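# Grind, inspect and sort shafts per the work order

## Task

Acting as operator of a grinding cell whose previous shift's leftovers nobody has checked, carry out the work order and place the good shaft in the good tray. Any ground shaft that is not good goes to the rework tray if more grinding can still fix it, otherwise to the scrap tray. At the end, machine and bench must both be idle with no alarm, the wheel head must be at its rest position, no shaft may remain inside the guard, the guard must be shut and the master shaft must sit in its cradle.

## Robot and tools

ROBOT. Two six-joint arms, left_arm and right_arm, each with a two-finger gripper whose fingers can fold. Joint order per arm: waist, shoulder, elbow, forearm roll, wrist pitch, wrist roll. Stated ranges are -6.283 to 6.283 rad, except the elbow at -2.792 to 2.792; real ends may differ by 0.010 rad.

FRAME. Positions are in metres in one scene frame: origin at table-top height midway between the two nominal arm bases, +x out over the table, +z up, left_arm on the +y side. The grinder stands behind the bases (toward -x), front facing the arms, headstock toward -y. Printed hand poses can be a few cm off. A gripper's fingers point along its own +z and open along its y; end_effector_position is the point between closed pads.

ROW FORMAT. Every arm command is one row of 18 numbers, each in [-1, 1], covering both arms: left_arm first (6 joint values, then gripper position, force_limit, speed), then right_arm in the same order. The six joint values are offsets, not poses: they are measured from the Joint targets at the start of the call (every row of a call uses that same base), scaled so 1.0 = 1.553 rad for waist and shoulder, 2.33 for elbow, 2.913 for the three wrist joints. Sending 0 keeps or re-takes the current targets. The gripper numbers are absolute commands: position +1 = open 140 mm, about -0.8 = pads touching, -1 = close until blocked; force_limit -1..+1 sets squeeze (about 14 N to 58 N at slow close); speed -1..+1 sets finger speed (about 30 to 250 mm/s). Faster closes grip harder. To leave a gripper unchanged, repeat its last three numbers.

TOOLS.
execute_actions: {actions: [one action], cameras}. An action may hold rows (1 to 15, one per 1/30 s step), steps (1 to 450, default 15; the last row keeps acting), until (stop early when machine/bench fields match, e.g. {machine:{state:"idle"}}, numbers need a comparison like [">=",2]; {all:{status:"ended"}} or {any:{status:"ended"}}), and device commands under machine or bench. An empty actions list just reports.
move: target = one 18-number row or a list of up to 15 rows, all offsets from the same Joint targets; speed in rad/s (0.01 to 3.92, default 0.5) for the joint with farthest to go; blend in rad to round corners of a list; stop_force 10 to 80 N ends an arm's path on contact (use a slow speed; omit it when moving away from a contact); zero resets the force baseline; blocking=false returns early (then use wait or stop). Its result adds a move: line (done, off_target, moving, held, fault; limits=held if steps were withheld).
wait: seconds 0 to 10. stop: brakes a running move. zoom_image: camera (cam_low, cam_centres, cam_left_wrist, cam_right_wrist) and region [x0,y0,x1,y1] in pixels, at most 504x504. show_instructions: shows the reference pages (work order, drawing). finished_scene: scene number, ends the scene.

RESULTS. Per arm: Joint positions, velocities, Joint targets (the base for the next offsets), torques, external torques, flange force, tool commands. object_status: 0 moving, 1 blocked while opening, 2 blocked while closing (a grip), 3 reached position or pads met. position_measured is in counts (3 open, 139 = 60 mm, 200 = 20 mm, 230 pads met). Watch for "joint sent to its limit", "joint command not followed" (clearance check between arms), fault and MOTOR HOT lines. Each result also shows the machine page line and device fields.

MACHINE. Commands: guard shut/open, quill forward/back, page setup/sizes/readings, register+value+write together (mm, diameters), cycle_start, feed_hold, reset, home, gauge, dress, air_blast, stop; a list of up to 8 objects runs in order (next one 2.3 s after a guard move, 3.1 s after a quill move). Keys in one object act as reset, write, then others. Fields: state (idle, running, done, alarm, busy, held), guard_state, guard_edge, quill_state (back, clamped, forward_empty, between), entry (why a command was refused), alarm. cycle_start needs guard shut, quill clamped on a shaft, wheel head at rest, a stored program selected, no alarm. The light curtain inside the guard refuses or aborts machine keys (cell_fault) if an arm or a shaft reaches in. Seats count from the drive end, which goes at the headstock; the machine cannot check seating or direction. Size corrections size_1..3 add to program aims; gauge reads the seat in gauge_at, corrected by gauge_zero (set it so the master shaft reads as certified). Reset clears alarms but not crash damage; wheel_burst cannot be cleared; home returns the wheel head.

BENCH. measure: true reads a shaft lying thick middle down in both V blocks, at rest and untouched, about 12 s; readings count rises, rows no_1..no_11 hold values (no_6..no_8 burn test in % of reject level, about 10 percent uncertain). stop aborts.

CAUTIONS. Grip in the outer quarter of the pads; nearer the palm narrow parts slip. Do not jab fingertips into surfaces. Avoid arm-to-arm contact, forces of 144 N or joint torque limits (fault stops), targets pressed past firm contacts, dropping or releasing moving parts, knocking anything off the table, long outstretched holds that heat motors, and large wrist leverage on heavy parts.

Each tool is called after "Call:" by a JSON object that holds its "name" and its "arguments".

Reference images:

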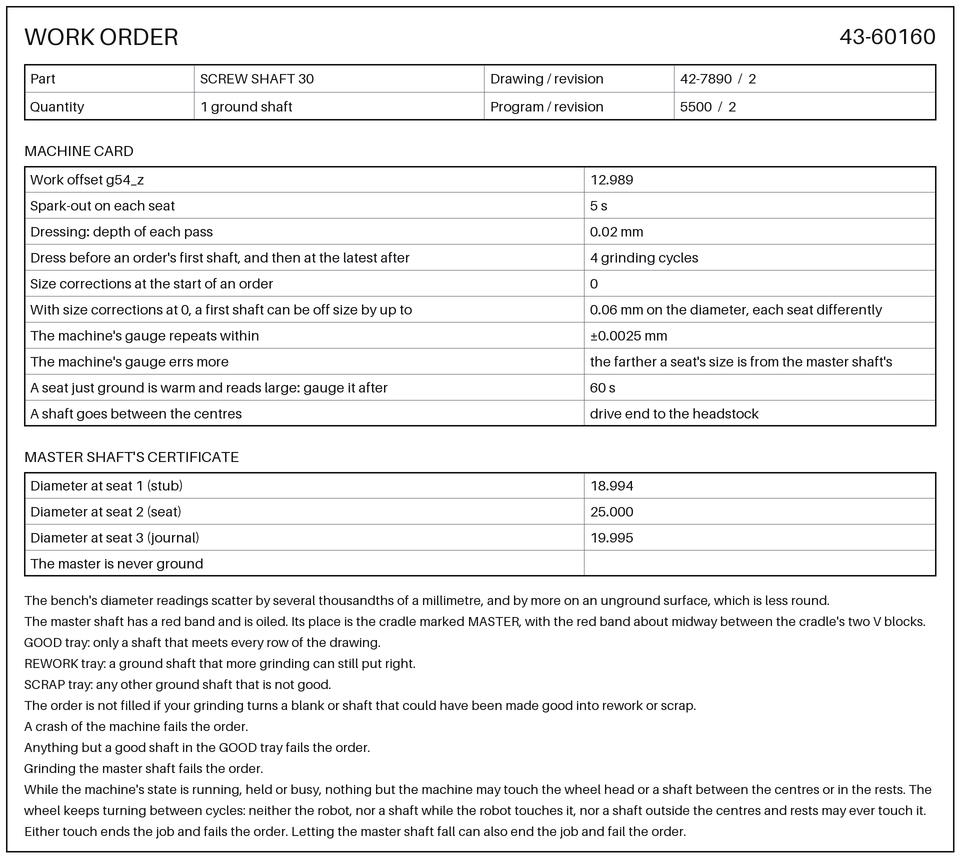

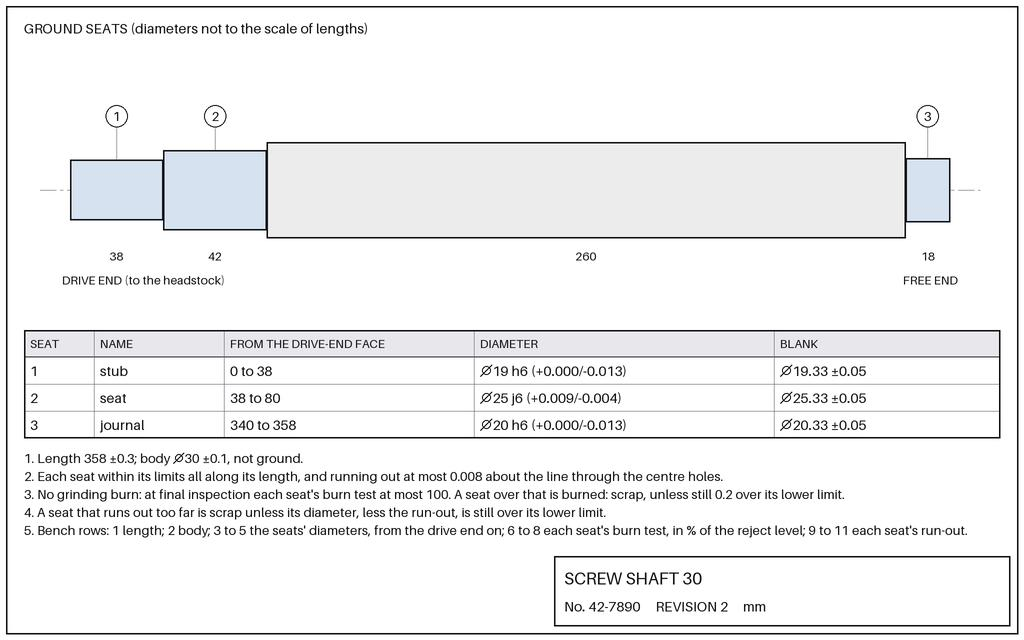

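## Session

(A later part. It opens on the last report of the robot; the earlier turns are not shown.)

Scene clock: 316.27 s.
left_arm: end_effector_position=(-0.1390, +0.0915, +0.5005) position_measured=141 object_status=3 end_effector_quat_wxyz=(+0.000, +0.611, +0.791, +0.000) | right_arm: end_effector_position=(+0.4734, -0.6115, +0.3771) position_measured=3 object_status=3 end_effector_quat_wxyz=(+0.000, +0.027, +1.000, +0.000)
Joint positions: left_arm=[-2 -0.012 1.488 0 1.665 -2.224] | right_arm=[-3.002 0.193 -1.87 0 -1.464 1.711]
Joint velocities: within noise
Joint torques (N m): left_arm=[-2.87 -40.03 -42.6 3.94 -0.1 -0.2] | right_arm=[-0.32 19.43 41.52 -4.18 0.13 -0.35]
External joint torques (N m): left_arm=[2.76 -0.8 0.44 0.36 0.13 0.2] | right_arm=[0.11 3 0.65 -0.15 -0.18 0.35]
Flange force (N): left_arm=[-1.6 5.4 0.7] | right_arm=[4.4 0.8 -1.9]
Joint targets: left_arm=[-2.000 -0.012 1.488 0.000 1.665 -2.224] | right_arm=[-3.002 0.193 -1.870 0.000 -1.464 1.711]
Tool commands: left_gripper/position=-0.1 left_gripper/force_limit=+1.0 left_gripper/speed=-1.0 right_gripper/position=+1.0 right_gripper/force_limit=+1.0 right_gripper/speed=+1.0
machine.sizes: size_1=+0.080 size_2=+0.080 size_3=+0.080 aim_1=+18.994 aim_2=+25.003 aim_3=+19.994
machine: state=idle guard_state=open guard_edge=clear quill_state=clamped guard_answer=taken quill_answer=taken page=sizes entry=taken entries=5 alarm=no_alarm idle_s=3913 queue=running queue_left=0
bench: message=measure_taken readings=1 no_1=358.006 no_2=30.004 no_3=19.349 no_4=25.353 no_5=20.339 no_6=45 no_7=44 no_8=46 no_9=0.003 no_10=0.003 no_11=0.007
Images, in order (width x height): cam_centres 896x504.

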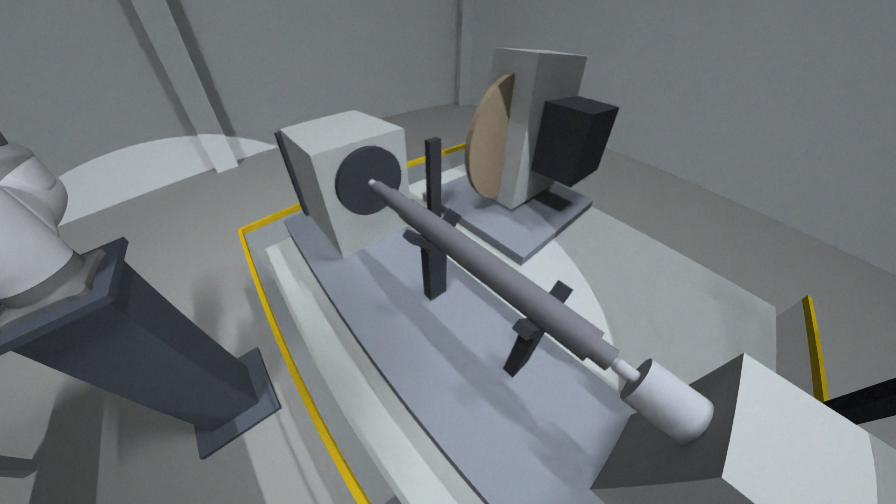

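Call:
{"name": "execute_actions", "arguments": {"actions": [{"machine": [{"guard": "shut"}, {"page": "readings"}, {"register": "gauge_at", "value": 1, "write": true, "gauge": true}, {"register": "gauge_at", "value": 2, "write": true, "gauge": true}, {"register": "gauge_at", "value": 3, "write": true, "gauge": true}], "steps": 450, "until": {"machine": {"queue": ["!=", "running"]}}}], "cameras": []}}

Scene clock: 334.00 s.
left_arm: end_effector_position=(-0.1390, +0.0915, +0.5005) position_measured=141 object_status=3 end_effector_quat_wxyz=(+0.000, +0.611, +0.791, +0.000) | right_arm: end_effector_position=(+0.4734, -0.6115, +0.3771) position_measured=3 object_status=3 end_effector_quat_wxyz=(+0.000, +0.027, +1.000, +0.000)
Joint positions: left_arm=[-2 -0.012 1.488 0 1.665 -2.224] | right_arm=[-3.002 0.193 -1.87 0 -1.464 1.711]
Joint velocities: within noise
Joint torques (N m): left_arm=[-2.91 -40.39 -42.44 3.93 -0.11 -0.2] | right_arm=[-0.34 19.93 41.52 -4.14 0.19 -0.34]
External joint torques (N m): left_arm=[2.83 -0.44 0.3 0.37 0.14 0.2] | right_arm=[0.2 2.19 0.18 -0.15 -0.26 0.34]
Flange force (N): left_arm=[-2.4 5.0 0.4] | right_arm=[3.7 1.0 -1.2]
Joint targets: left_arm=[-2.000 -0.012 1.488 0.000 1.665 -2.224] | right_arm=[-3.002 0.193 -1.870 0.000 -1.464 1.711]
Tool commands: left_gripper/position=-0.1 left_gripper/force_limit=+1.0 left_gripper/speed=-1.0 right_gripper/position=+1.0 right_gripper/force_limit=+1.0 right_gripper/speed=+1.0
machine.readings: gauge_d=+20.353 gauge_d_1=+19.348 gauge_d_2=+25.356 gauge_d_3=+20.353 pos_x=+0.000 pos_z=+0.000 load_peak=+0.0 cycles=+0
machine: state=idle guard_state=shut guard_edge=clear quill_state=clamped guard_answer=taken quill_answer=taken page=readings entry=taken entries=11 alarm=no_alarm idle_s=3931 queue=done queue_left=0
bench: message=measure_taken readings=1 no_1=358.006 no_2=30.004 no_3=19.349 no_4=25.353 no_5=20.339 no_6=45 no_7=44 no_8=46 no_9=0.003 no_10=0.003 no_11=0.007
No camera images: "cameras" was empty.

Call:
{"name": "execute_actions", "arguments": {"actions": [{"machine": {"cycle_start": true}, "steps": 450, "until": {"machine": {"state": ["!=", "running"]}}}], "cameras": ["cam_centres"]}}

Scene clock: 335.30 s.
left_arm: end_effector_position=(-0.1390, +0.0915, +0.5005) position_measured=141 object_status=3 end_effector_quat_wxyz=(+0.000, +0.611, +0.791, +0.000) | right_arm: end_effector_position=(+0.4734, -0.6115, +0.3771) position_measured=3 object_status=3 end_effector_quat_wxyz=(+0.000, +0.027, +1.000, +0.000)
Joint positions: left_arm=[-2 -0.012 1.488 0 1.665 -2.224] | right_arm=[-3.002 0.193 -1.87 0 -1.464 1.711]
Joint velocities: within noise
Joint torques (N m): left_arm=[-2.59 -40.49 -42.53 3.95 -0.09 -0.19] | right_arm=[0.09 19.99 41.47 -4.25 0.12 -0.28]
External joint torques (N m): left_arm=[2.52 -0.25 0.43 0.35 0.11 0.19] | right_arm=[-0.33 2.47 0.8 -0.09 -0.17 0.29]
Flange force (N): left_arm=[-2.1 4.5 0.7] | right_arm=[3.1 -0.3 -2.1]
Joint targets: left_arm=[-2.000 -0.012 1.488 0.000 1.665 -2.224] | right_arm=[-3.002 0.193 -1.870 0.000 -1.464 1.711]
Tool commands: left_gripper/position=-0.1 left_gripper/force_limit=+1.0 left_gripper/speed=-1.0 right_gripper/position=+1.0 right_gripper/force_limit=+1.0 right_gripper/speed=+1.0
machine.readings: gauge_d=+20.353 gauge_d_1=+0.000 gauge_d_2=+0.000 gauge_d_3=+0.000 pos_x=+0.000 pos_z=+18.667 load_peak=+0.0 cycles=+0
machine: state=running guard_state=shut guard_edge=clear quill_state=clamped guard_answer=taken quill_answer=taken page=readings entry=taken entries=12 alarm=no_alarm idle_s=3932 queue=running queue_left=0
bench: message=measure_taken readings=1 no_1=358.006 no_2=30.004 no_3=19.349 no_4=25.353 no_5=20.339 no_6=45 no_7=44 no_8=46 no_9=0.003 no_10=0.003 no_11=0.007
Images, in order (width x height): cam_centres 896x504.

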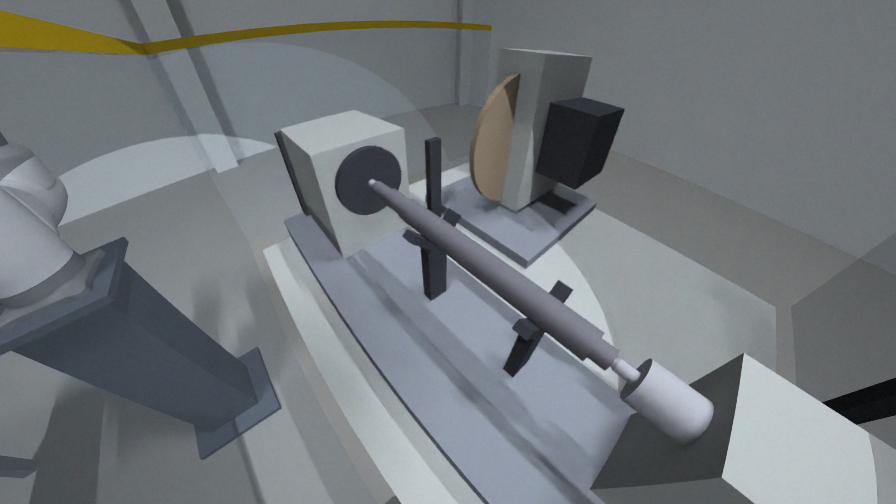

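Call:
{"name": "execute_actions", "arguments": {"actions": [{"steps": 450, "until": {"machine": {"state": ["!=", "running"]}}}], "cameras": []}}

Call:
{"name": "execute_actions", "arguments": {"actions": [{"steps": 450, "until": {"machine": {"state": ["!=", "running"]}}}], "cameras": []}}

Call:
{"name": "execute_actions", "arguments": {"actions": [{"steps": 450, "until": {"machine": {"state": ["!=", "running"]}}}], "cameras": []}}

Scene clock: 351.93 s.
left_arm: end_effector_position=(-0.1390, +0.0915, +0.5005) position_measured=141 object_status=3 end_effector_quat_wxyz=(+0.000, +0.611, +0.791, +0.000) | right_arm: end_effector_position=(+0.4734, -0.6115, +0.3771) position_measured=3 object_status=3 end_effector_quat_wxyz=(+0.000, +0.027, +1.000, +0.000)
Joint positions: left_arm=[-2 -0.012 1.488 0 1.665 -2.224] | right_arm=[-3.002 0.193 -1.87 0 -1.464 1.711]
Joint velocities: within noise
Joint torques (N m): left_arm=[-2.96 -39.91 -42.4 3.96 -0.11 -0.19] | right_arm=[-0.27 19.68 41.5 -4.29 0.17 -0.34]
External joint torques (N m): left_arm=[2.9 -0.79 0.34 0.33 0.13 0.19] | right_arm=[0.23 2.48 0.64 -0.04 -0.22 0.34]
Flange force (N): left_arm=[-1.9 5.5 0.5] | right_arm=[3.6 1.1 -1.9]
Joint targets: left_arm=[-2.000 -0.012 1.488 0.000 1.665 -2.224] | right_arm=[-3.002 0.193 -1.870 0.000 -1.464 1.711]
Tool commands: left_gripper/position=-0.1 left_gripper/force_limit=+1.0 left_gripper/speed=-1.0 right_gripper/position=+1.0 right_gripper/force_limit=+1.0 right_gripper/speed=+1.0
machine.readings: gauge_d=+20.353 gauge_d_1=+0.000 gauge_d_2=+0.000 gauge_d_3=+0.000 pos_x=-358.499 pos_z=+19.000 load_peak=+4.0 cycles=+0
machine: state=running guard_state=shut guard_edge=clear quill_state=clamped guard_answer=taken quill_answer=taken page=readings entry=taken entries=12 alarm=no_alarm idle_s=3948 queue=running queue_left=0
bench: message=measure_taken readings=1 no_1=358.006 no_2=30.004 no_3=19.349 no_4=25.353 no_5=20.339 no_6=45 no_7=44 no_8=46 no_9=0.003 no_10=0.003 no_11=0.007
No camera images: "cameras" was empty.

Scene clock: 367.13 s.
left_arm: end_effector_position=(-0.1390, +0.0915, +0.5005) position_measured=141 object_status=3 end_effector_quat_wxyz=(+0.000, +0.611, +0.791, +0.000) | right_arm: end_effector_position=(+0.4734, -0.6115, +0.3771) position_measured=3 object_status=3 end_effector_quat_wxyz=(+0.000, +0.027, +1.000, +0.000)
Joint positions: left_arm=[-2 -0.012 1.488 0 1.665 -2.224] | right_arm=[-3.002 0.193 -1.87 0 -1.464 1.711]
Joint velocities: within noise
Joint torques (N m): left_arm=[-3.04 -40.11 -42.54 3.95 -0.05 -0.22] | right_arm=[0.08 19.27 41.36 -4.27 0.18 -0.26]
External joint torques (N m): left_arm=[3 -0.73 0.41 0.35 0.08 0.22] | right_arm=[-0.26 2.93 0.5 -0.04 -0.25 0.26]
Flange force (N): left_arm=[-2.0 5.7 0.8] | right_arm=[4.4 -0.3 -1.8]
Joint targets: left_arm=[-2.000 -0.012 1.488 0.000 1.665 -2.224] | right_arm=[-3.002 0.193 -1.870 0.000 -1.464 1.711]
Tool commands: left_gripper/position=-0.1 left_gripper/force_limit=+1.0 left_gripper/speed=-1.0 right_gripper/position=+1.0 right_gripper/force_limit=+1.0 right_gripper/speed=+1.0
machine.readings: gauge_d=+20.353 gauge_d_1=+0.000 gauge_d_2=+0.000 gauge_d_3=+0.000 pos_x=-358.650 pos_z=+19.000 load_peak=+10.6 cycles=+0
machine: state=running guard_state=shut guard_edge=clear quill_state=clamped guard_answer=taken quill_answer=taken page=readings entry=taken entries=12 alarm=no_alarm idle_s=3963 queue=running queue_left=0
bench: message=measure_taken readings=1 no_1=358.006 no_2=30.004 no_3=19.349 no_4=25.353 no_5=20.339 no_6=45 no_7=44 no_8=46 no_9=0.003 no_10=0.003 no_11=0.007
No camera images: "cameras" was empty.

Scene clock: 382.33 s.
left_arm: end_effector_position=(-0.1390, +0.0915, +0.5005) position_measured=141 object_status=3 end_effector_quat_wxyz=(+0.000, +0.611, +0.791, +0.000) | right_arm: end_effector_position=(+0.4734, -0.6115, +0.3771) position_measured=3 object_status=3 end_effector_quat_wxyz=(+0.000, +0.027, +1.000, +0.000)
Joint positions: left_arm=[-2 -0.012 1.488 0 1.665 -2.224] | right_arm=[-3.002 0.193 -1.87 0 -1.464 1.711]
Joint velocities: within noise
Joint torques (N m): left_arm=[-2.84 -40.26 -42.5 3.92 -0.1 -0.17] | right_arm=[-0.15 19.54 41.61 -4.17 0.16 -0.31]
External joint torques (N m): left_arm=[2.78 -0.55 0.36 0.38 0.13 0.17] | right_arm=[0.25 2.53 0.28 -0.12 -0.22 0.31]
Flange force (N): left_arm=[-2.0 5.1 0.6] | right_arm=[4.1 1.0 -1.3]
Joint targets: left_arm=[-2.000 -0.012 1.488 0.000 1.665 -2.224] | right_arm=[-3.002 0.193 -1.870 0.000 -1.464 1.711]
Tool commands: left_gripper/position=-0.1 left_gripper/force_limit=+1.0 left_gripper/speed=-1.0 right_gripper/position=+1.0 right_gripper/force_limit=+1.0 right_gripper/speed=+1.0
machine.readings: gauge_d=+20.353 gauge_d_1=+0.000 gauge_d_2=+0.000 gauge_d_3=+0.000 pos_x=-358.722 pos_z=+19.000 load_peak=+10.6 cycles=+0
machine: state=running guard_state=shut guard_edge=clear quill_state=clamped guard_answer=taken quill_answer=taken page=readings entry=taken entries=12 alarm=no_alarm idle_s=3979 queue=running queue_left=0
bench: message=measure_taken readings=1 no_1=358.006 no_2=30.004 no_3=19.349 no_4=25.353 no_5=20.339 no_6=45 no_7=44 no_8=46 no_9=0.003 no_10=0.003 no_11=0.007
No camera images: "cameras" was empty.

Call:
{"name": "execute_actions", "arguments": {"actions": [{"steps": 450, "until": {"machine": {"state": ["!=", "running"]}}}], "cameras": []}}

Call:
{"name": "execute_actions", "arguments": {"actions": [{"steps": 450, "until": {"machine": {"state": ["!=", "running"]}}}], "cameras": ["cam_centres"]}}

Call:
{"name": "execute_actions", "arguments": {"actions": [{"steps": 450, "until": {"machine": {"state": ["!=", "running"]}}}], "cameras": []}}

Scene clock: 406.80 s.
left_arm: end_effector_position=(-0.1390, +0.0915, +0.5005) position_measured=141 object_status=3 end_effector_quat_wxyz=(+0.000, +0.611, +0.791, +0.000) | right_arm: end_effector_position=(+0.4734, -0.6115, +0.3771) position_measured=3 object_status=3 end_effector_quat_wxyz=(+0.000, +0.027, +1.000, +0.000)
Joint positions: left_arm=[-2 -0.012 1.488 0 1.665 -2.224] | right_arm=[-3.002 0.193 -1.87 0 -1.464 1.711]
Joint velocities: within noise
Joint torques (N m): left_arm=[-2.88 -40.17 -42.44 3.93 -0.08 -0.19] | right_arm=[-0.51 19.37 41.29 -4.26 0.16 -0.28]
External joint torques (N m): left_arm=[2.75 -0.5 0.36 0.36 0.1 0.19] | right_arm=[0.62 2.58 0.62 -0.04 -0.22 0.28]
Flange force (N): left_arm=[-2.1 5.0 0.6] | right_arm=[3.9 1.8 -1.9]
Joint targets: left_arm=[-2.000 -0.012 1.488 0.000 1.665 -2.224] | right_arm=[-3.002 0.193 -1.870 0.000 -1.464 1.711]
Tool commands: left_gripper/position=-0.1 left_gripper/force_limit=+1.0 left_gripper/speed=-1.0 right_gripper/position=+1.0 right_gripper/force_limit=+1.0 right_gripper/speed=+1.0
machine.readings: gauge_d=+20.353 gauge_d_1=+0.000 gauge_d_2=+0.000 gauge_d_3=+0.000 pos_x=-358.761 pos_z=+19.000 load_peak=+10.6 cycles=+0
machine: state=running guard_state=shut guard_edge=clear quill_state=clamped guard_answer=taken quill_answer=taken page=readings entry=taken entries=12 alarm=no_alarm idle_s=4003 queue=running queue_left=0
bench: message=measure_taken readings=1 no_1=358.006 no_2=30.004 no_3=19.349 no_4=25.353 no_5=20.339 no_6=45 no_7=44 no_8=46 no_9=0.003 no_10=0.003 no_11=0.007
No camera images: "cameras" was empty.

Scene clock: 422.00 s.
left_arm: end_effector_position=(-0.1390, +0.0915, +0.5005) position_measured=141 object_status=3 end_effector_quat_wxyz=(+0.000, +0.611, +0.791, +0.000) | right_arm: end_effector_position=(+0.4734, -0.6115, +0.3771) position_measured=3 object_status=3 end_effector_quat_wxyz=(+0.000, +0.027, +1.000, +0.000)
Joint positions: left_arm=[-2 -0.012 1.488 0 1.665 -2.224] | right_arm=[-3.002 0.193 -1.87 0 -1.464 1.711]
Joint velocities: within noise
Joint torques (N m): left_arm=[-2.88 -40.36 -42.57 3.89 -0.1 -0.21] | right_arm=[0 19.39 41.4 -4.2 0.19 -0.3]
External joint torques (N m): left_arm=[2.92 -0.4 0.47 0.42 0.12 0.21] | right_arm=[0.05 2.72 0.66 -0.11 -0.24 0.3]
Flange force (N): left_arm=[-2.3 5.3 0.7] | right_arm=[3.9 0.6 -2.0]
Joint targets: left_arm=[-2.000 -0.012 1.488 0.000 1.665 -2.224] | right_arm=[-3.002 0.193 -1.870 0.000 -1.464 1.711]
Tool commands: left_gripper/position=-0.1 left_gripper/force_limit=+1.0 left_gripper/speed=-1.0 right_gripper/position=+1.0 right_gripper/force_limit=+1.0 right_gripper/speed=+1.0
machine.readings: gauge_d=+20.353 gauge_d_1=+0.000 gauge_d_2=+0.000 gauge_d_3=+0.000 pos_x=-352.452 pos_z=+59.000 load_peak=+10.6 cycles=+0
machine: state=running guard_state=shut guard_edge=clear quill_state=clamped guard_answer=taken quill_answer=taken page=readings entry=taken entries=12 alarm=no_alarm idle_s=4018 queue=running queue_left=0
bench: message=measure_taken readings=1 no_1=358.006 no_2=30.004 no_3=19.349 no_4=25.353 no_5=20.339 no_6=45 no_7=44 no_8=46 no_9=0.003 no_10=0.003 no_11=0.007
Images, in order (width x height): cam_centres 896x504.

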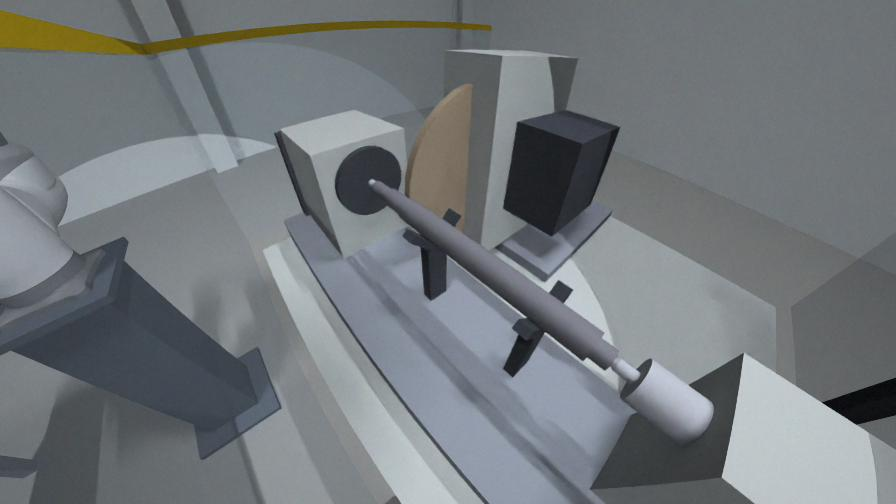

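Scene clock: 437.20 s.
left_arm: end_effector_position=(-0.1390, +0.0915, +0.5005) position_measured=141 object_status=3 end_effector_quat_wxyz=(+0.000, +0.611, +0.791, +0.000) | right_arm: end_effector_position=(+0.4734, -0.6115, +0.3771) position_measured=3 object_status=3 end_effector_quat_wxyz=(+0.000, +0.027, +1.000, +0.000)
Joint positions: left_arm=[-2 -0.012 1.488 0 1.665 -2.224] | right_arm=[-3.002 0.193 -1.87 0 -1.464 1.711]
Joint velocities: within noise
Joint torques (N m): left_arm=[-2.86 -40.36 -42.59 3.91 -0.05 -0.17] | right_arm=[0.07 19.62 41.64 -4.19 0.07 -0.36]
External joint torques (N m): left_arm=[2.83 -0.49 0.42 0.4 0.08 0.17] | right_arm=[-0.11 2.31 0.3 -0.11 -0.13 0.36]
Flange force (N): left_arm=[-2.1 5.2 0.7] | right_arm=[3.6 0.4 -1.1]
Joint targets: left_arm=[-2.000 -0.012 1.488 0.000 1.665 -2.224] | right_arm=[-3.002 0.193 -1.870 0.000 -1.464 1.711]
Tool commands: left_gripper/position=-0.1 left_gripper/force_limit=+1.0 left_gripper/speed=-1.0 right_gripper/position=+1.0 right_gripper/force_limit=+1.0 right_gripper/speed=+1.0
machine.readings: gauge_d=+20.353 gauge_d_1=+0.000 gauge_d_2=+0.000 gauge_d_3=+0.000 pos_x=-352.604 pos_z=+59.000 load_peak=+17.2 cycles=+0
machine: state=running guard_state=shut guard_edge=clear quill_state=clamped guard_answer=taken quill_answer=taken page=readings entry=taken entries=12 alarm=no_alarm idle_s=4033 queue=running queue_left=0
bench: message=measure_taken readings=1 no_1=358.006 no_2=30.004 no_3=19.349 no_4=25.353 no_5=20.339 no_6=45 no_7=44 no_8=46 no_9=0.003 no_10=0.003 no_11=0.007
No camera images: "cameras" was empty.

Call:
{"name": "execute_actions", "arguments": {"actions": [{"steps": 450, "until": {"machine": {"state": ["!=", "running"]}}}], "cameras": []}}

Call:
{"name": "execute_actions", "arguments": {"actions": [{"steps": 450, "until": {"machine": {"state": ["!=", "running"]}}}], "cameras": []}}

Call:
{"name": "execute_actions", "arguments": {"actions": [{"steps": 450, "until": {"machine": {"state": ["!=", "running"]}}}], "cameras": []}}

Call:
{"name": "execute_actions", "arguments": {"actions": [{"steps": 450, "until": {"machine": {"state": ["!=", "running"]}}}], "cameras": []}}

Call:
{"name": "execute_actions", "arguments": {"actions": [{"steps": 450, "until": {"machine": {"state": ["!=", "running"]}}}], "cameras": []}}

Call:
{"name": "execute_actions", "arguments": {"actions": [{"steps": 450, "until": {"machine": {"state": ["!=", "running"]}}}], "cameras": []}}

Scene clock: 454.37 s.
left_arm: end_effector_position=(-0.1390, +0.0915, +0.5005) position_measured=141 object_status=3 end_effector_quat_wxyz=(+0.000, +0.611, +0.791, +0.000) | right_arm: end_effector_position=(+0.4734, -0.6115, +0.3771) position_measured=3 object_status=3 end_effector_quat_wxyz=(+0.000, +0.027, +1.000, +0.000)
Joint positions: left_arm=[-2 -0.012 1.488 0 1.665 -2.224] | right_arm=[-3.002 0.193 -1.87 0 -1.464 1.711]
Joint velocities: within noise
Joint torques (N m): left_arm=[-2.88 -40.23 -42.52 3.95 -0.08 -0.16] | right_arm=[-0.13 19.61 41.47 -4.25 0.1 -0.37]
External joint torques (N m): left_arm=[2.82 -0.6 0.34 0.35 0.11 0.15] | right_arm=[0.11 2.15 0.05 -0.02 -0.18 0.37]
Flange force (N): left_arm=[-2.0 5.1 0.6] | right_arm=[3.8 0.9 -0.8]
Joint targets: left_arm=[-2.000 -0.012 1.488 0.000 1.665 -2.224] | right_arm=[-3.002 0.193 -1.870 0.000 -1.464 1.711]
Tool commands: left_gripper/position=-0.1 left_gripper/force_limit=+1.0 left_gripper/speed=-1.0 right_gripper/position=+1.0 right_gripper/force_limit=+1.0 right_gripper/speed=+1.0
machine.readings: gauge_d=+20.353 gauge_d_1=+0.000 gauge_d_2=+0.000 gauge_d_3=+0.000 pos_x=-352.709 pos_z=+59.000 load_peak=+17.2 cycles=+0
machine: state=running guard_state=shut guard_edge=clear quill_state=clamped guard_answer=taken quill_answer=taken page=readings entry=taken entries=12 alarm=no_alarm idle_s=4050 queue=running queue_left=0
bench: message=measure_taken readings=1 no_1=358.006 no_2=30.004 no_3=19.349 no_4=25.353 no_5=20.339 no_6=45 no_7=44 no_8=46 no_9=0.003 no_10=0.003 no_11=0.007
No camera images: "cameras" was empty.

Scene clock: 469.57 s.
left_arm: end_effector_position=(-0.1390, +0.0915, +0.5005) position_measured=141 object_status=3 end_effector_quat_wxyz=(+0.000, +0.611, +0.791, +0.000) | right_arm: end_effector_position=(+0.4734, -0.6115, +0.3771) position_measured=3 object_status=3 end_effector_quat_wxyz=(+0.000, +0.027, +1.000, +0.000)
Joint positions: left_arm=[-2 -0.012 1.488 0 1.665 -2.224] | right_arm=[-3.002 0.193 -1.87 0 -1.464 1.711]
Joint velocities: within noise
Joint torques (N m): left_arm=[-2.7 -39.96 -42.52 3.91 -0.11 -0.19] | right_arm=[0.09 19.72 41.58 -4.25 0.18 -0.36]
External joint torques (N m): left_arm=[2.63 -0.74 0.44 0.38 0.14 0.19] | right_arm=[-0.1 2.38 0.44 -0.06 -0.23 0.36]
Flange force (N): left_arm=[-1.5 5.1 0.7] | right_arm=[3.6 0.4 -1.6]
Joint targets: left_arm=[-2.000 -0.012 1.488 0.000 1.665 -2.224] | right_arm=[-3.002 0.193 -1.870 0.000 -1.464 1.711]
Tool commands: left_gripper/position=-0.1 left_gripper/force_limit=+1.0 left_gripper/speed=-1.0 right_gripper/position=+1.0 right_gripper/force_limit=+1.0 right_gripper/speed=+1.0
machine.readings: gauge_d=+20.353 gauge_d_1=+0.000 gauge_d_2=+0.000 gauge_d_3=+0.000 pos_x=-352.739 pos_z=+59.000 load_peak=+17.2 cycles=+0
machine: state=running guard_state=shut guard_edge=clear quill_state=clamped guard_answer=taken quill_answer=taken page=readings entry=taken entries=12 alarm=no_alarm idle_s=4065 queue=running queue_left=0
bench: message=measure_taken readings=1 no_1=358.006 no_2=30.004 no_3=19.349 no_4=25.353 no_5=20.339 no_6=45 no_7=44 no_8=46 no_9=0.003 no_10=0.003 no_11=0.007
No camera images: "cameras" was empty.

Scene clock: 484.77 s.
left_arm: end_effector_position=(-0.1390, +0.0915, +0.5005) position_measured=141 object_status=3 end_effector_quat_wxyz=(+0.000, +0.611, +0.791, +0.000) | right_arm: end_effector_position=(+0.4734, -0.6115, +0.3771) position_measured=3 object_status=3 end_effector_quat_wxyz=(+0.000, +0.027, +1.000, +0.000)
Joint positions: left_arm=[-2 -0.012 1.488 0 1.665 -2.224] | right_arm=[-3.002 0.193 -1.87 0 -1.464 1.711]
Joint velocities: within noise
Joint torques (N m): left_arm=[-2.83 -40.13 -42.59 3.95 -0.06 -0.17] | right_arm=[0.2 18.8 41.72 -4.12 0.09 -0.37]
External joint torques (N m): left_arm=[2.75 -0.65 0.44 0.36 0.09 0.17] | right_arm=[-0.21 3.27 0.2 -0.18 -0.14 0.37]
Flange force (N): left_arm=[-1.8 5.2 0.8] | right_arm=[5.3 0.0 -1.2]
Joint targets: left_arm=[-2.000 -0.012 1.488 0.000 1.665 -2.224] | right_arm=[-3.002 0.193 -1.870 0.000 -1.464 1.711]
Tool commands: left_gripper/position=-0.1 left_gripper/force_limit=+1.0 left_gripper/speed=-1.0 right_gripper/position=+1.0 right_gripper/force_limit=+1.0 right_gripper/speed=+1.0
machine.readings: gauge_d=+20.353 gauge_d_1=+0.000 gauge_d_2=+0.000 gauge_d_3=+0.000 pos_x=+0.000 pos_z=+176.888 load_peak=+17.2 cycles=+0
machine: state=running guard_state=shut guard_edge=clear quill_state=clamped guard_answer=taken quill_answer=taken page=readings entry=taken entries=12 alarm=no_alarm idle_s=4080 queue=running queue_left=0
bench: message=measure_taken readings=1 no_1=358.006 no_2=30.004 no_3=19.349 no_4=25.353 no_5=20.339 no_6=45 no_7=44 no_8=46 no_9=0.003 no_10=0.003 no_11=0.007
No camera images: "cameras" was empty.

Scene clock: 499.97 s.
left_arm: end_effector_position=(-0.1390, +0.0915, +0.5005) position_measured=141 object_status=3 end_effector_quat_wxyz=(+0.000, +0.611, +0.791, +0.000) | right_arm: end_effector_position=(+0.4734, -0.6115, +0.3771) position_measured=3 object_status=3 end_effector_quat_wxyz=(+0.000, +0.027, +1.000, +0.000)
Joint positions: left_arm=[-2 -0.012 1.488 0 1.665 -2.224] | right_arm=[-3.002 0.193 -1.87 0 -1.464 1.711]
Joint velocities: within noise
Joint torques (N m): left_arm=[-2.96 -40.47 -42.42 3.92 -0.07 -0.21] | right_arm=[-0.12 19.78 41.24 -4.31 0.18 -0.32]
External joint torques (N m): left_arm=[2.87 -0.23 0.32 0.37 0.09 0.21] | right_arm=[0.04 1.97 0.37 0.03 -0.24 0.32]
Flange force (N): left_arm=[-2.7 4.9 0.5] | right_arm=[3.0 0.6 -1.4]
Joint targets: left_arm=[-2.000 -0.012 1.488 0.000 1.665 -2.224] | right_arm=[-3.002 0.193 -1.870 0.000 -1.464 1.711]
Tool commands: left_gripper/position=-0.1 left_gripper/force_limit=+1.0 left_gripper/speed=-1.0 right_gripper/position=+1.0 right_gripper/force_limit=+1.0 right_gripper/speed=+1.0
machine.readings: gauge_d=+20.353 gauge_d_1=+0.000 gauge_d_2=+0.000 gauge_d_3=+0.000 pos_x=-357.463 pos_z=+349.000 load_peak=+17.2 cycles=+0
machine: state=running guard_state=shut guard_edge=clear quill_state=clamped guard_answer=taken quill_answer=taken page=readings entry=taken entries=12 alarm=no_alarm idle_s=4095 queue=running queue_left=0
bench: message=measure_taken readings=1 no_1=358.006 no_2=30.004 no_3=19.349 no_4=25.353 no_5=20.339 no_6=45 no_7=44 no_8=46 no_9=0.003 no_10=0.003 no_11=0.007
No camera images: "cameras" was empty.

Scene clock: 515.17 s.
left_arm: end_effector_position=(-0.1390, +0.0915, +0.5005) position_measured=141 object_status=3 end_effector_quat_wxyz=(+0.000, +0.611, +0.791, +0.000) | right_arm: end_effector_position=(+0.4734, -0.6115, +0.3771) position_measured=3 object_status=3 end_effector_quat_wxyz=(+0.000, +0.027, +1.000, +0.000)
Joint positions: left_arm=[-2 -0.012 1.488 0 1.665 -2.224] | right_arm=[-3.002 0.193 -1.87 0 -1.464 1.711]
Joint velocities: within noise
Joint torques (N m): left_arm=[-2.8 -40.26 -42.5 3.95 -0.12 -0.2] | right_arm=[-0.19 19.47 41.33 -4.28 0.21 -0.34]
External joint torques (N m): left_arm=[2.76 -0.59 0.35 0.35 0.14 0.2] | right_arm=[0.19 2.53 0.59 -0.03 -0.26 0.34]
Flange force (N): left_arm=[-2.0 5.1 0.5] | right_arm=[3.7 1.0 -1.9]
Joint targets: left_arm=[-2.000 -0.012 1.488 0.000 1.665 -2.224] | right_arm=[-3.002 0.193 -1.870 0.000 -1.464 1.711]
Tool commands: left_gripper/position=-0.1 left_gripper/force_limit=+1.0 left_gripper/speed=-1.0 right_gripper/position=+1.0 right_gripper/force_limit=+1.0 right_gripper/speed=+1.0
machine.readings: gauge_d=+20.353 gauge_d_1=+0.000 gauge_d_2=+0.000 gauge_d_3=+0.000 pos_x=-357.615 pos_z=+349.000 load_peak=+17.2 cycles=+0
machine: state=running guard_state=shut guard_edge=clear quill_state=clamped guard_answer=taken quill_answer=taken page=readings entry=taken entries=12 alarm=no_alarm idle_s=4110 queue=running queue_left=0
bench: message=measure_taken readings=1 no_1=358.006 no_2=30.004 no_3=19.349 no_4=25.353 no_5=20.339 no_6=45 no_7=44 no_8=46 no_9=0.003 no_10=0.003 no_11=0.007
No camera images: "cameras" was empty.

Scene clock: 530.37 s.
left_arm: end_effector_position=(-0.1390, +0.0915, +0.5005) position_measured=141 object_status=3 end_effector_quat_wxyz=(+0.000, +0.611, +0.791, +0.000) | right_arm: end_effector_position=(+0.4734, -0.6115, +0.3771) position_measured=3 object_status=3 end_effector_quat_wxyz=(+0.000, +0.027, +1.000, +0.000)
Joint positions: left_arm=[-2 -0.012 1.488 0 1.665 -2.224] | right_arm=[-3.002 0.193 -1.87 0 -1.464 1.711]
Joint velocities: within noise
Joint torques (N m): left_arm=[-2.97 -40.33 -42.47 3.93 -0.09 -0.19] | right_arm=[0.22 19.28 41.73 -4.26 0.17 -0.34]
External joint torques (N m): left_arm=[2.94 -0.48 0.33 0.37 0.12 0.19] | right_arm=[-0.38 2.91 0.31 -0.07 -0.22 0.34]
Flange force (N): left_arm=[-2.4 5.3 0.5] | right_arm=[4.5 -0.4 -1.5]
Joint targets: left_arm=[-2.000 -0.012 1.488 0.000 1.665 -2.224] | right_arm=[-3.002 0.193 -1.870 0.000 -1.464 1.711]
Tool commands: left_gripper/position=-0.1 left_gripper/force_limit=+1.0 left_gripper/speed=-1.0 right_gripper/position=+1.0 right_gripper/force_limit=+1.0 right_gripper/speed=+1.0
machine.readings: gauge_d=+20.353 gauge_d_1=+0.000 gauge_d_2=+0.000 gauge_d_3=+0.000 pos_x=-357.715 pos_z=+349.000 load_peak=+17.2 cycles=+0
machine: state=running guard_state=shut guard_edge=clear quill_state=clamped guard_answer=taken quill_answer=taken page=readings entry=taken entries=12 alarm=no_alarm idle_s=4125 queue=running queue_left=0
bench: message=measure_taken readings=1 no_1=358.006 no_2=30.004 no_3=19.349 no_4=25.353 no_5=20.339 no_6=45 no_7=44 no_8=46 no_9=0.003 no_10=0.003 no_11=0.007
No camera images: "cameras" was empty.

Call:
{"name": "execute_actions", "arguments": {"actions": [{"steps": 450, "until": {"machine": {"state": ["!=", "running"]}}}], "cameras": []}}

Call:
{"name": "execute_actions", "arguments": {"actions": [{"steps": 450, "until": {"machine": {"state": ["!=", "running"]}}}], "cameras": []}}

Scene clock: 547.47 s.
left_arm: end_effector_position=(-0.1390, +0.0915, +0.5005) position_measured=141 object_status=3 end_effector_quat_wxyz=(+0.000, +0.611, +0.791, +0.000) | right_arm: end_effector_position=(+0.4734, -0.6115, +0.3771) position_measured=3 object_status=3 end_effector_quat_wxyz=(+0.000, +0.027, +1.000, +0.000)
Joint positions: left_arm=[-2 -0.012 1.488 0 1.665 -2.224] | right_arm=[-3.002 0.193 -1.87 0 -1.464 1.711]
Joint velocities: within noise
Joint torques (N m): left_arm=[-2.94 -40.22 -42.5 3.89 -0.1 -0.2] | right_arm=[-0.21 19.32 41.58 -4.15 0.15 -0.32]
External joint torques (N m): left_arm=[2.89 -0.58 0.39 0.41 0.13 0.2] | right_arm=[0.06 2.68 0.26 -0.15 -0.2 0.32]
Flange force (N): left_arm=[-2.1 5.3 0.6] | right_arm=[4.3 0.6 -1.3]
Joint targets: left_arm=[-2.000 -0.012 1.488 0.000 1.665 -2.224] | right_arm=[-3.002 0.193 -1.870 0.000 -1.464 1.711]
Tool commands: left_gripper/position=-0.1 left_gripper/force_limit=+1.0 left_gripper/speed=-1.0 right_gripper/position=+1.0 right_gripper/force_limit=+1.0 right_gripper/speed=+1.0
machine.readings: gauge_d=+20.353 gauge_d_1=+0.000 gauge_d_2=+0.000 gauge_d_3=+0.000 pos_x=-357.749 pos_z=+349.000 load_peak=+17.2 cycles=+0
machine: state=running guard_state=shut guard_edge=clear quill_state=clamped guard_answer=taken quill_answer=taken page=readings entry=taken entries=12 alarm=no_alarm idle_s=4142 queue=running queue_left=0
bench: message=measure_taken readings=1 no_1=358.006 no_2=30.004 no_3=19.349 no_4=25.353 no_5=20.339 no_6=45 no_7=44 no_8=46 no_9=0.003 no_10=0.003 no_11=0.007
No camera images: "cameras" was empty.

Scene clock: 562.67 s.
left_arm: end_effector_position=(-0.1390, +0.0915, +0.5005) position_measured=141 object_status=3 end_effector_quat_wxyz=(+0.000, +0.611, +0.791, +0.000) | right_arm: end_effector_position=(+0.4734, -0.6115, +0.3771) position_measured=3 object_status=3 end_effector_quat_wxyz=(+0.000, +0.027, +1.000, +0.000)
Joint positions: left_arm=[-2 -0.012 1.488 0 1.665 -2.224] | right_arm=[-3.002 0.193 -1.87 0 -1.464 1.711]
Joint velocities: within noise
Joint torques (N m): left_arm=[-3.12 -40.24 -42.52 3.94 -0.1 -0.2] | right_arm=[-0.23 19.4 41.29 -4.3 0.12 -0.26]
External joint torques (N m): left_arm=[3.03 -0.6 0.36 0.36 0.12 0.2] | right_arm=[0.22 2.68 0.89 -0.04 -0.17 0.26]
Flange force (N): left_arm=[-2.3 5.5 0.6] | right_arm=[3.5 0.9 -2.3]
Joint targets: left_arm=[-2.000 -0.012 1.488 0.000 1.665 -2.224] | right_arm=[-3.002 0.193 -1.870 0.000 -1.464 1.711]
Tool commands: left_gripper/position=-0.1 left_gripper/force_limit=+1.0 left_gripper/speed=-1.0 right_gripper/position=+1.0 right_gripper/force_limit=+1.0 right_gripper/speed=+1.0
machine.readings: gauge_d=+20.353 gauge_d_1=+0.000 gauge_d_2=+0.000 gauge_d_3=+0.000 pos_x=+0.000 pos_z=+226.670 load_peak=+17.2 cycles=+0
machine: state=running guard_state=shut guard_edge=clear quill_state=clamped guard_answer=taken quill_answer=taken page=readings entry=taken entries=12 alarm=no_alarm idle_s=4157 queue=running queue_left=0
bench: message=measure_taken readings=1 no_1=358.006 no_2=30.004 no_3=19.349 no_4=25.353 no_5=20.339 no_6=45 no_7=44 no_8=46 no_9=0.003 no_10=0.003 no_11=0.007
No camera images: "cameras" was empty.

Call:
{"name": "execute_actions", "arguments": {"actions": [{"steps": 300, "until": {"machine": {"state": ["!=", "running"]}}}], "cameras": []}}

Call:
{"name": "execute_actions", "arguments": {"actions": [{"machine": [{"register": "gauge_at", "value": 1, "write": true, "gauge": true}], "steps": 150, "until": {"machine": {"queue": ["!=", "running"]}}}], "cameras": []}}

Scene clock: 565.87 s.
left_arm: end_effector_position=(-0.1390, +0.0915, +0.5005) position_measured=141 object_status=3 end_effector_quat_wxyz=(+0.000, +0.611, +0.791, +0.000) | right_arm: end_effector_position=(+0.4734, -0.6115, +0.3771) position_measured=3 object_status=3 end_effector_quat_wxyz=(+0.000, +0.027, +1.000, +0.000)
Joint positions: left_arm=[-2 -0.012 1.488 0 1.665 -2.224] | right_arm=[-3.002 0.193 -1.87 0 -1.464 1.711]
Joint velocities: within noise
Joint torques (N m): left_arm=[-2.89 -40.38 -42.53 3.95 -0.08 -0.19] | right_arm=[-0.36 19.54 41.5 -4.26 0.12 -0.31]
External joint torques (N m): left_arm=[2.86 -0.29 0.46 0.35 0.1 0.19] | right_arm=[0.34 2.49 0.45 -0.04 -0.18 0.31]
Flange force (N): left_arm=[-2.4 5.1 0.7] | right_arm=[3.9 1.3 -1.5]
Joint targets: left_arm=[-2.000 -0.012 1.488 0.000 1.665 -2.224] | right_arm=[-3.002 0.193 -1.870 0.000 -1.464 1.711]
Tool commands: left_gripper/position=-0.1 left_gripper/force_limit=+1.0 left_gripper/speed=-1.0 right_gripper/position=+1.0 right_gripper/force_limit=+1.0 right_gripper/speed=+1.0
machine.readings: gauge_d=+20.353 gauge_d_1=+0.000 gauge_d_2=+0.000 gauge_d_3=+0.000 pos_x=+0.000 pos_z=+0.000 load_peak=+17.2 cycles=+1
machine: state=done guard_state=shut guard_edge=clear quill_state=clamped guard_answer=taken quill_answer=taken page=readings entry=taken entries=12 alarm=no_alarm idle_s=0 queue=done queue_left=0
bench: message=measure_taken readings=1 no_1=358.006 no_2=30.004 no_3=19.349 no_4=25.353 no_5=20.339 no_6=45 no_7=44 no_8=46 no_9=0.003 no_10=0.003 no_11=0.007
No camera images: "cameras" was empty.

Scene clock: 570.13 s.
left_arm: end_effector_position=(-0.1390, +0.0915, +0.5005) position_measured=141 object_status=3 end_effector_quat_wxyz=(+0.000, +0.611, +0.791, +0.000) | right_arm: end_effector_position=(+0.4734, -0.6115, +0.3771) position_measured=3 object_status=3 end_effector_quat_wxyz=(+0.000, +0.027, +1.000, +0.000)
Joint positions: left_arm=[-2 -0.012 1.488 0 1.665 -2.224] | right_arm=[-3.002 0.193 -1.87 0 -1.464 1.711]
Joint velocities: within noise
Joint torques (N m): left_arm=[-3.07 -40.28 -42.51 3.91 -0.1 -0.21] | right_arm=[-0.09 19.57 41.38 -4.25 0.14 -0.34]
External joint torques (N m): left_arm=[3.03 -0.42 0.42 0.39 0.13 0.21] | right_arm=[-0.14 2.75 0.84 -0.09 -0.19 0.34]
Flange force (N): left_arm=[-2.5 5.4 0.7] | right_arm=[3.6 0.2 -2.2]
Joint targets: left_arm=[-2.000 -0.012 1.488 0.000 1.665 -2.224] | right_arm=[-3.002 0.193 -1.870 0.000 -1.464 1.711]
Tool commands: left_gripper/position=-0.1 left_gripper/force_limit=+1.0 left_gripper/speed=-1.0 right_gripper/position=+1.0 right_gripper/force_limit=+1.0 right_gripper/speed=+1.0
machine.readings: gauge_d=+19.078 gauge_d_1=+19.078 gauge_d_2=+0.000 gauge_d_3=+0.000 pos_x=+0.000 pos_z=+0.000 load_peak=+17.2 cycles=+1
machine: state=done guard_state=shut guard_edge=clear quill_state=clamped guard_answer=taken quill_answer=taken page=readings entry=taken entries=14 alarm=no_alarm idle_s=4 queue=done queue_left=0
bench: message=measure_taken readings=1 no_1=358.006 no_2=30.004 no_3=19.349 no_4=25.353 no_5=20.339 no_6=45 no_7=44 no_8=46 no_9=0.003 no_10=0.003 no_11=0.007
No camera images: "cameras" was empty.

Call:
{"name": "execute_actions", "arguments": {"actions": [{"machine": [{"register": "gauge_at", "value": 2, "write": true, "gauge": true}], "steps": 150, "until": {"machine": {"queue": ["!=", "running"]}}}], "cameras": []}}

Call:
{"name": "execute_actions", "arguments": {"actions": [{"machine": [{"gauge": true}], "steps": 150, "until": {"machine": {"queue": ["!=", "running"]}}}], "cameras": []}}

Call:
{"name": "execute_actions", "arguments": {"actions": [{"machine": [{"gauge": true}], "steps": 150, "until": {"machine": {"queue": ["!=", "running"]}}}], "cameras": []}}

Call:
{"name": "execute_actions", "arguments": {"actions": [{"machine": [{"register": "gauge_at", "value": 1, "write": true, "gauge": true}], "steps": 150, "until": {"machine": {"queue": ["!=", "running"]}}}], "cameras": []}}

Call:
{"name": "execute_actions", "arguments": {"actions": [{"machine": [{"gauge": true}], "steps": 150, "until": {"machine": {"queue": ["!=", "running"]}}}], "cameras": []}}

Scene clock: 576.80 s.
left_arm: end_effector_position=(-0.1390, +0.0915, +0.5005) position_measured=141 object_status=3 end_effector_quat_wxyz=(+0.000, +0.611, +0.791, +0.000) | right_arm: end_effector_position=(+0.4734, -0.6115, +0.3771) position_measured=3 object_status=3 end_effector_quat_wxyz=(+0.000, +0.027, +1.000, +0.000)
Joint positions: left_arm=[-2 -0.012 1.488 0 1.665 -2.224] | right_arm=[-3.002 0.193 -1.87 0 -1.464 1.711]
Joint velocities: within noise
Joint torques (N m): left_arm=[-2.74 -40.38 -42.61 3.94 -0.11 -0.19] | right_arm=[0.06 19.77 41.43 -4.21 0.19 -0.31]
External joint torques (N m): left_arm=[2.74 -0.47 0.47 0.37 0.14 0.19] | right_arm=[-0.08 2.24 0.48 -0.09 -0.24 0.31]
Flange force (N): left_arm=[-2.0 5.1 0.7] | right_arm=[3.3 0.3 -1.6]
Joint targets: left_arm=[-2.000 -0.012 1.488 0.000 1.665 -2.224] | right_arm=[-3.002 0.193 -1.870 0.000 -1.464 1.711]
Tool commands: left_gripper/position=-0.1 left_gripper/force_limit=+1.0 left_gripper/speed=-1.0 right_gripper/position=+1.0 right_gripper/force_limit=+1.0 right_gripper/speed=+1.0
machine.readings: gauge_d=+25.089 gauge_d_1=+19.078 gauge_d_2=+25.089 gauge_d_3=+0.000 pos_x=+0.000 pos_z=+0.000 load_peak=+17.2 cycles=+1
machine: state=done guard_state=shut guard_edge=clear quill_state=clamped guard_answer=taken quill_answer=taken page=readings entry=taken entries=16 alarm=no_alarm idle_s=11 queue=done queue_left=0
bench: message=measure_taken readings=1 no_1=358.006 no_2=30.004 no_3=19.349 no_4=25.353 no_5=20.339 no_6=45 no_7=44 no_8=46 no_9=0.003 no_10=0.003 no_11=0.007
No camera images: "cameras" was empty.

Scene clock: 581.07 s.
left_arm: end_effector_position=(-0.1390, +0.0915, +0.5005) position_measured=141 object_status=3 end_effector_quat_wxyz=(+0.000, +0.611, +0.791, +0.000) | right_arm: end_effector_position=(+0.4734, -0.6115, +0.3771) position_measured=3 object_status=3 end_effector_quat_wxyz=(+0.000, +0.027, +1.000, +0.000)
Joint positions: left_arm=[-2 -0.012 1.488 0 1.665 -2.224] | right_arm=[-3.002 0.193 -1.87 0 -1.464 1.711]
Joint velocities: within noise
Joint torques (N m): left_arm=[-2.77 -40.19 -42.44 3.91 -0.1 -0.23] | right_arm=[-0.04 19.21 41.59 -4.18 0.14 -0.3]
External joint torques (N m): left_arm=[2.68 -0.59 0.34 0.38 0.13 0.23] | right_arm=[0.26 2.52 0.24 -0.1 -0.19 0.3]
Flange force (N): left_arm=[-2.0 5.0 0.5] | right_arm=[4.2 1.0 -1.2]
Joint targets: left_arm=[-2.000 -0.012 1.488 0.000 1.665 -2.224] | right_arm=[-3.002 0.193 -1.870 0.000 -1.464 1.711]
Tool commands: left_gripper/position=-0.1 left_gripper/force_limit=+1.0 left_gripper/speed=-1.0 right_gripper/position=+1.0 right_gripper/force_limit=+1.0 right_gripper/speed=+1.0
machine.readings: gauge_d=+25.088 gauge_d_1=+19.078 gauge_d_2=+25.088 gauge_d_3=+0.000 pos_x=+0.000 pos_z=+0.000 load_peak=+17.2 cycles=+1
machine: state=done guard_state=shut guard_edge=clear quill_state=clamped guard_answer=taken quill_answer=taken page=readings entry=taken entries=17 alarm=no_alarm idle_s=15 queue=done queue_left=0
bench: message=measure_taken readings=1 no_1=358.006 no_2=30.004 no_3=19.349 no_4=25.353 no_5=20.339 no_6=45 no_7=44 no_8=46 no_9=0.003 no_10=0.003 no_11=0.007
No camera images: "cameras" was empty.

Scene clock: 585.33 s.
left_arm: end_effector_position=(-0.1390, +0.0915, +0.5005) position_measured=141 object_status=3 end_effector_quat_wxyz=(+0.000, +0.611, +0.791, +0.000) | right_arm: end_effector_position=(+0.4734, -0.6115, +0.3771) position_measured=3 object_status=3 end_effector_quat_wxyz=(+0.000, +0.027, +1.000, +0.000)
Joint positions: left_arm=[-2 -0.012 1.488 0 1.665 -2.224] | right_arm=[-3.002 0.193 -1.87 0 -1.464 1.711]
Joint velocities: within noise
Joint torques (N m): left_arm=[-2.57 -40.41 -42.43 3.92 -0.11 -0.18] | right_arm=[0.24 19.56 41.37 -4.25 0.2 -0.3]
External joint torques (N m): left_arm=[2.49 -0.32 0.33 0.38 0.13 0.18] | right_arm=[-0.32 2.63 0.7 -0.07 -0.25 0.3]
Flange force (N): left_arm=[-2.1 4.5 0.5] | right_arm=[3.6 -0.3 -2.1]
Joint targets: left_arm=[-2.000 -0.012 1.488 0.000 1.665 -2.224] | right_arm=[-3.002 0.193 -1.870 0.000 -1.464 1.711]
Tool commands: left_gripper/position=-0.1 left_gripper/force_limit=+1.0 left_gripper/speed=-1.0 right_gripper/position=+1.0 right_gripper/force_limit=+1.0 right_gripper/speed=+1.0
machine.readings: gauge_d=+25.088 gauge_d_1=+19.078 gauge_d_2=+25.088 gauge_d_3=+0.000 pos_x=+0.000 pos_z=+0.000 load_peak=+17.2 cycles=+1
machine: state=done guard_state=shut guard_edge=clear quill_state=clamped guard_answer=taken quill_answer=taken page=readings entry=taken entries=18 alarm=no_alarm idle_s=20 queue=done queue_left=0
bench: message=measure_taken readings=1 no_1=358.006 no_2=30.004 no_3=19.349 no_4=25.353 no_5=20.339 no_6=45 no_7=44 no_8=46 no_9=0.003 no_10=0.003 no_11=0.007
No camera images: "cameras" was empty.

Scene clock: 589.60 s.
left_arm: end_effector_position=(-0.1390, +0.0915, +0.5005) position_measured=141 object_status=3 end_effector_quat_wxyz=(+0.000, +0.611, +0.791, +0.000) | right_arm: end_effector_position=(+0.4734, -0.6115, +0.3771) position_measured=3 object_status=3 end_effector_quat_wxyz=(+0.000, +0.027, +1.000, +0.000)
Joint positions: left_arm=[-2 -0.012 1.488 0 1.665 -2.224] | right_arm=[-3.002 0.193 -1.87 0 -1.464 1.711]
Joint velocities: within noise
Joint torques (N m): left_arm=[-3.09 -40.17 -42.47 3.93 -0.11 -0.22] | right_arm=[-0.02 19.47 41.59 -4.21 0.31 -0.33]
External joint torques (N m): left_arm=[2.99 -0.55 0.37 0.36 0.13 0.22] | right_arm=[-0.22 2.77 0.54 -0.12 -0.36 0.33]
Flange force (N): left_arm=[-2.3 5.5 0.6] | right_arm=[4.1 0.0 -2.1]
Joint targets: left_arm=[-2.000 -0.012 1.488 0.000 1.665 -2.224] | right_arm=[-3.002 0.193 -1.870 0.000 -1.464 1.711]
Tool commands: left_gripper/position=-0.1 left_gripper/force_limit=+1.0 left_gripper/speed=-1.0 right_gripper/position=+1.0 right_gripper/force_limit=+1.0 right_gripper/speed=+1.0
machine.readings: gauge_d=+19.079 gauge_d_1=+19.079 gauge_d_2=+25.088 gauge_d_3=+0.000 pos_x=+0.000 pos_z=+0.000 load_peak=+17.2 cycles=+1
machine: state=done guard_state=shut guard_edge=clear quill_state=clamped guard_answer=taken quill_answer=taken page=readings entry=taken entries=20 alarm=no_alarm idle_s=24 queue=done queue_left=0
bench: message=measure_taken readings=1 no_1=358.006 no_2=30.004 no_3=19.349 no_4=25.353 no_5=20.339 no_6=45 no_7=44 no_8=46 no_9=0.003 no_10=0.003 no_11=0.007
No camera images: "cameras" was empty.

Scene clock: 593.87 s.
left_arm: end_effector_position=(-0.1390, +0.0915, +0.5005) position_measured=141 object_status=3 end_effector_quat_wxyz=(+0.000, +0.611, +0.791, +0.000) | right_arm: end_effector_position=(+0.4734, -0.6115, +0.3771) position_measured=3 object_status=3 end_effector_quat_wxyz=(+0.000, +0.027, +1.000, +0.000)
Joint positions: left_arm=[-2 -0.012 1.488 0 1.665 -2.224] | right_arm=[-3.002 0.193 -1.87 0 -1.464 1.711]
Joint velocities: within noise
Joint torques (N m): left_arm=[-2.89 -40.3 -42.59 3.94 -0.1 -0.21] | right_arm=[0.03 19.41 41.54 -4.21 0.14 -0.36]
External joint torques (N m): left_arm=[2.78 -0.39 0.5 0.35 0.13 0.21] | right_arm=[-0.13 2.62 0.29 -0.09 -0.2 0.36]
Flange force (N): left_arm=[-2.1 5.1 0.8] | right_arm=[4.2 0.3 -1.3]
Joint targets: left_arm=[-2.000 -0.012 1.488 0.000 1.665 -2.224] | right_arm=[-3.002 0.193 -1.870 0.000 -1.464 1.711]
Tool commands: left_gripper/position=-0.1 left_gripper/force_limit=+1.0 left_gripper/speed=-1.0 right_gripper/position=+1.0 right_gripper/force_limit=+1.0 right_gripper/speed=+1.0
machine.readings: gauge_d=+19.078 gauge_d_1=+19.078 gauge_d_2=+25.088 gauge_d_3=+0.000 pos_x=+0.000 pos_z=+0.000 load_peak=+17.2 cycles=+1
machine: state=done guard_state=shut guard_edge=clear quill_state=clamped guard_answer=taken quill_answer=taken page=readings entry=taken entries=21 alarm=no_alarm idle_s=28 queue=done queue_left=0
bench: message=measure_taken readings=1 no_1=358.006 no_2=30.004 no_3=19.349 no_4=25.353 no_5=20.339 no_6=45 no_7=44 no_8=46 no_9=0.003 no_10=0.003 no_11=0.007
No camera images: "cameras" was empty.


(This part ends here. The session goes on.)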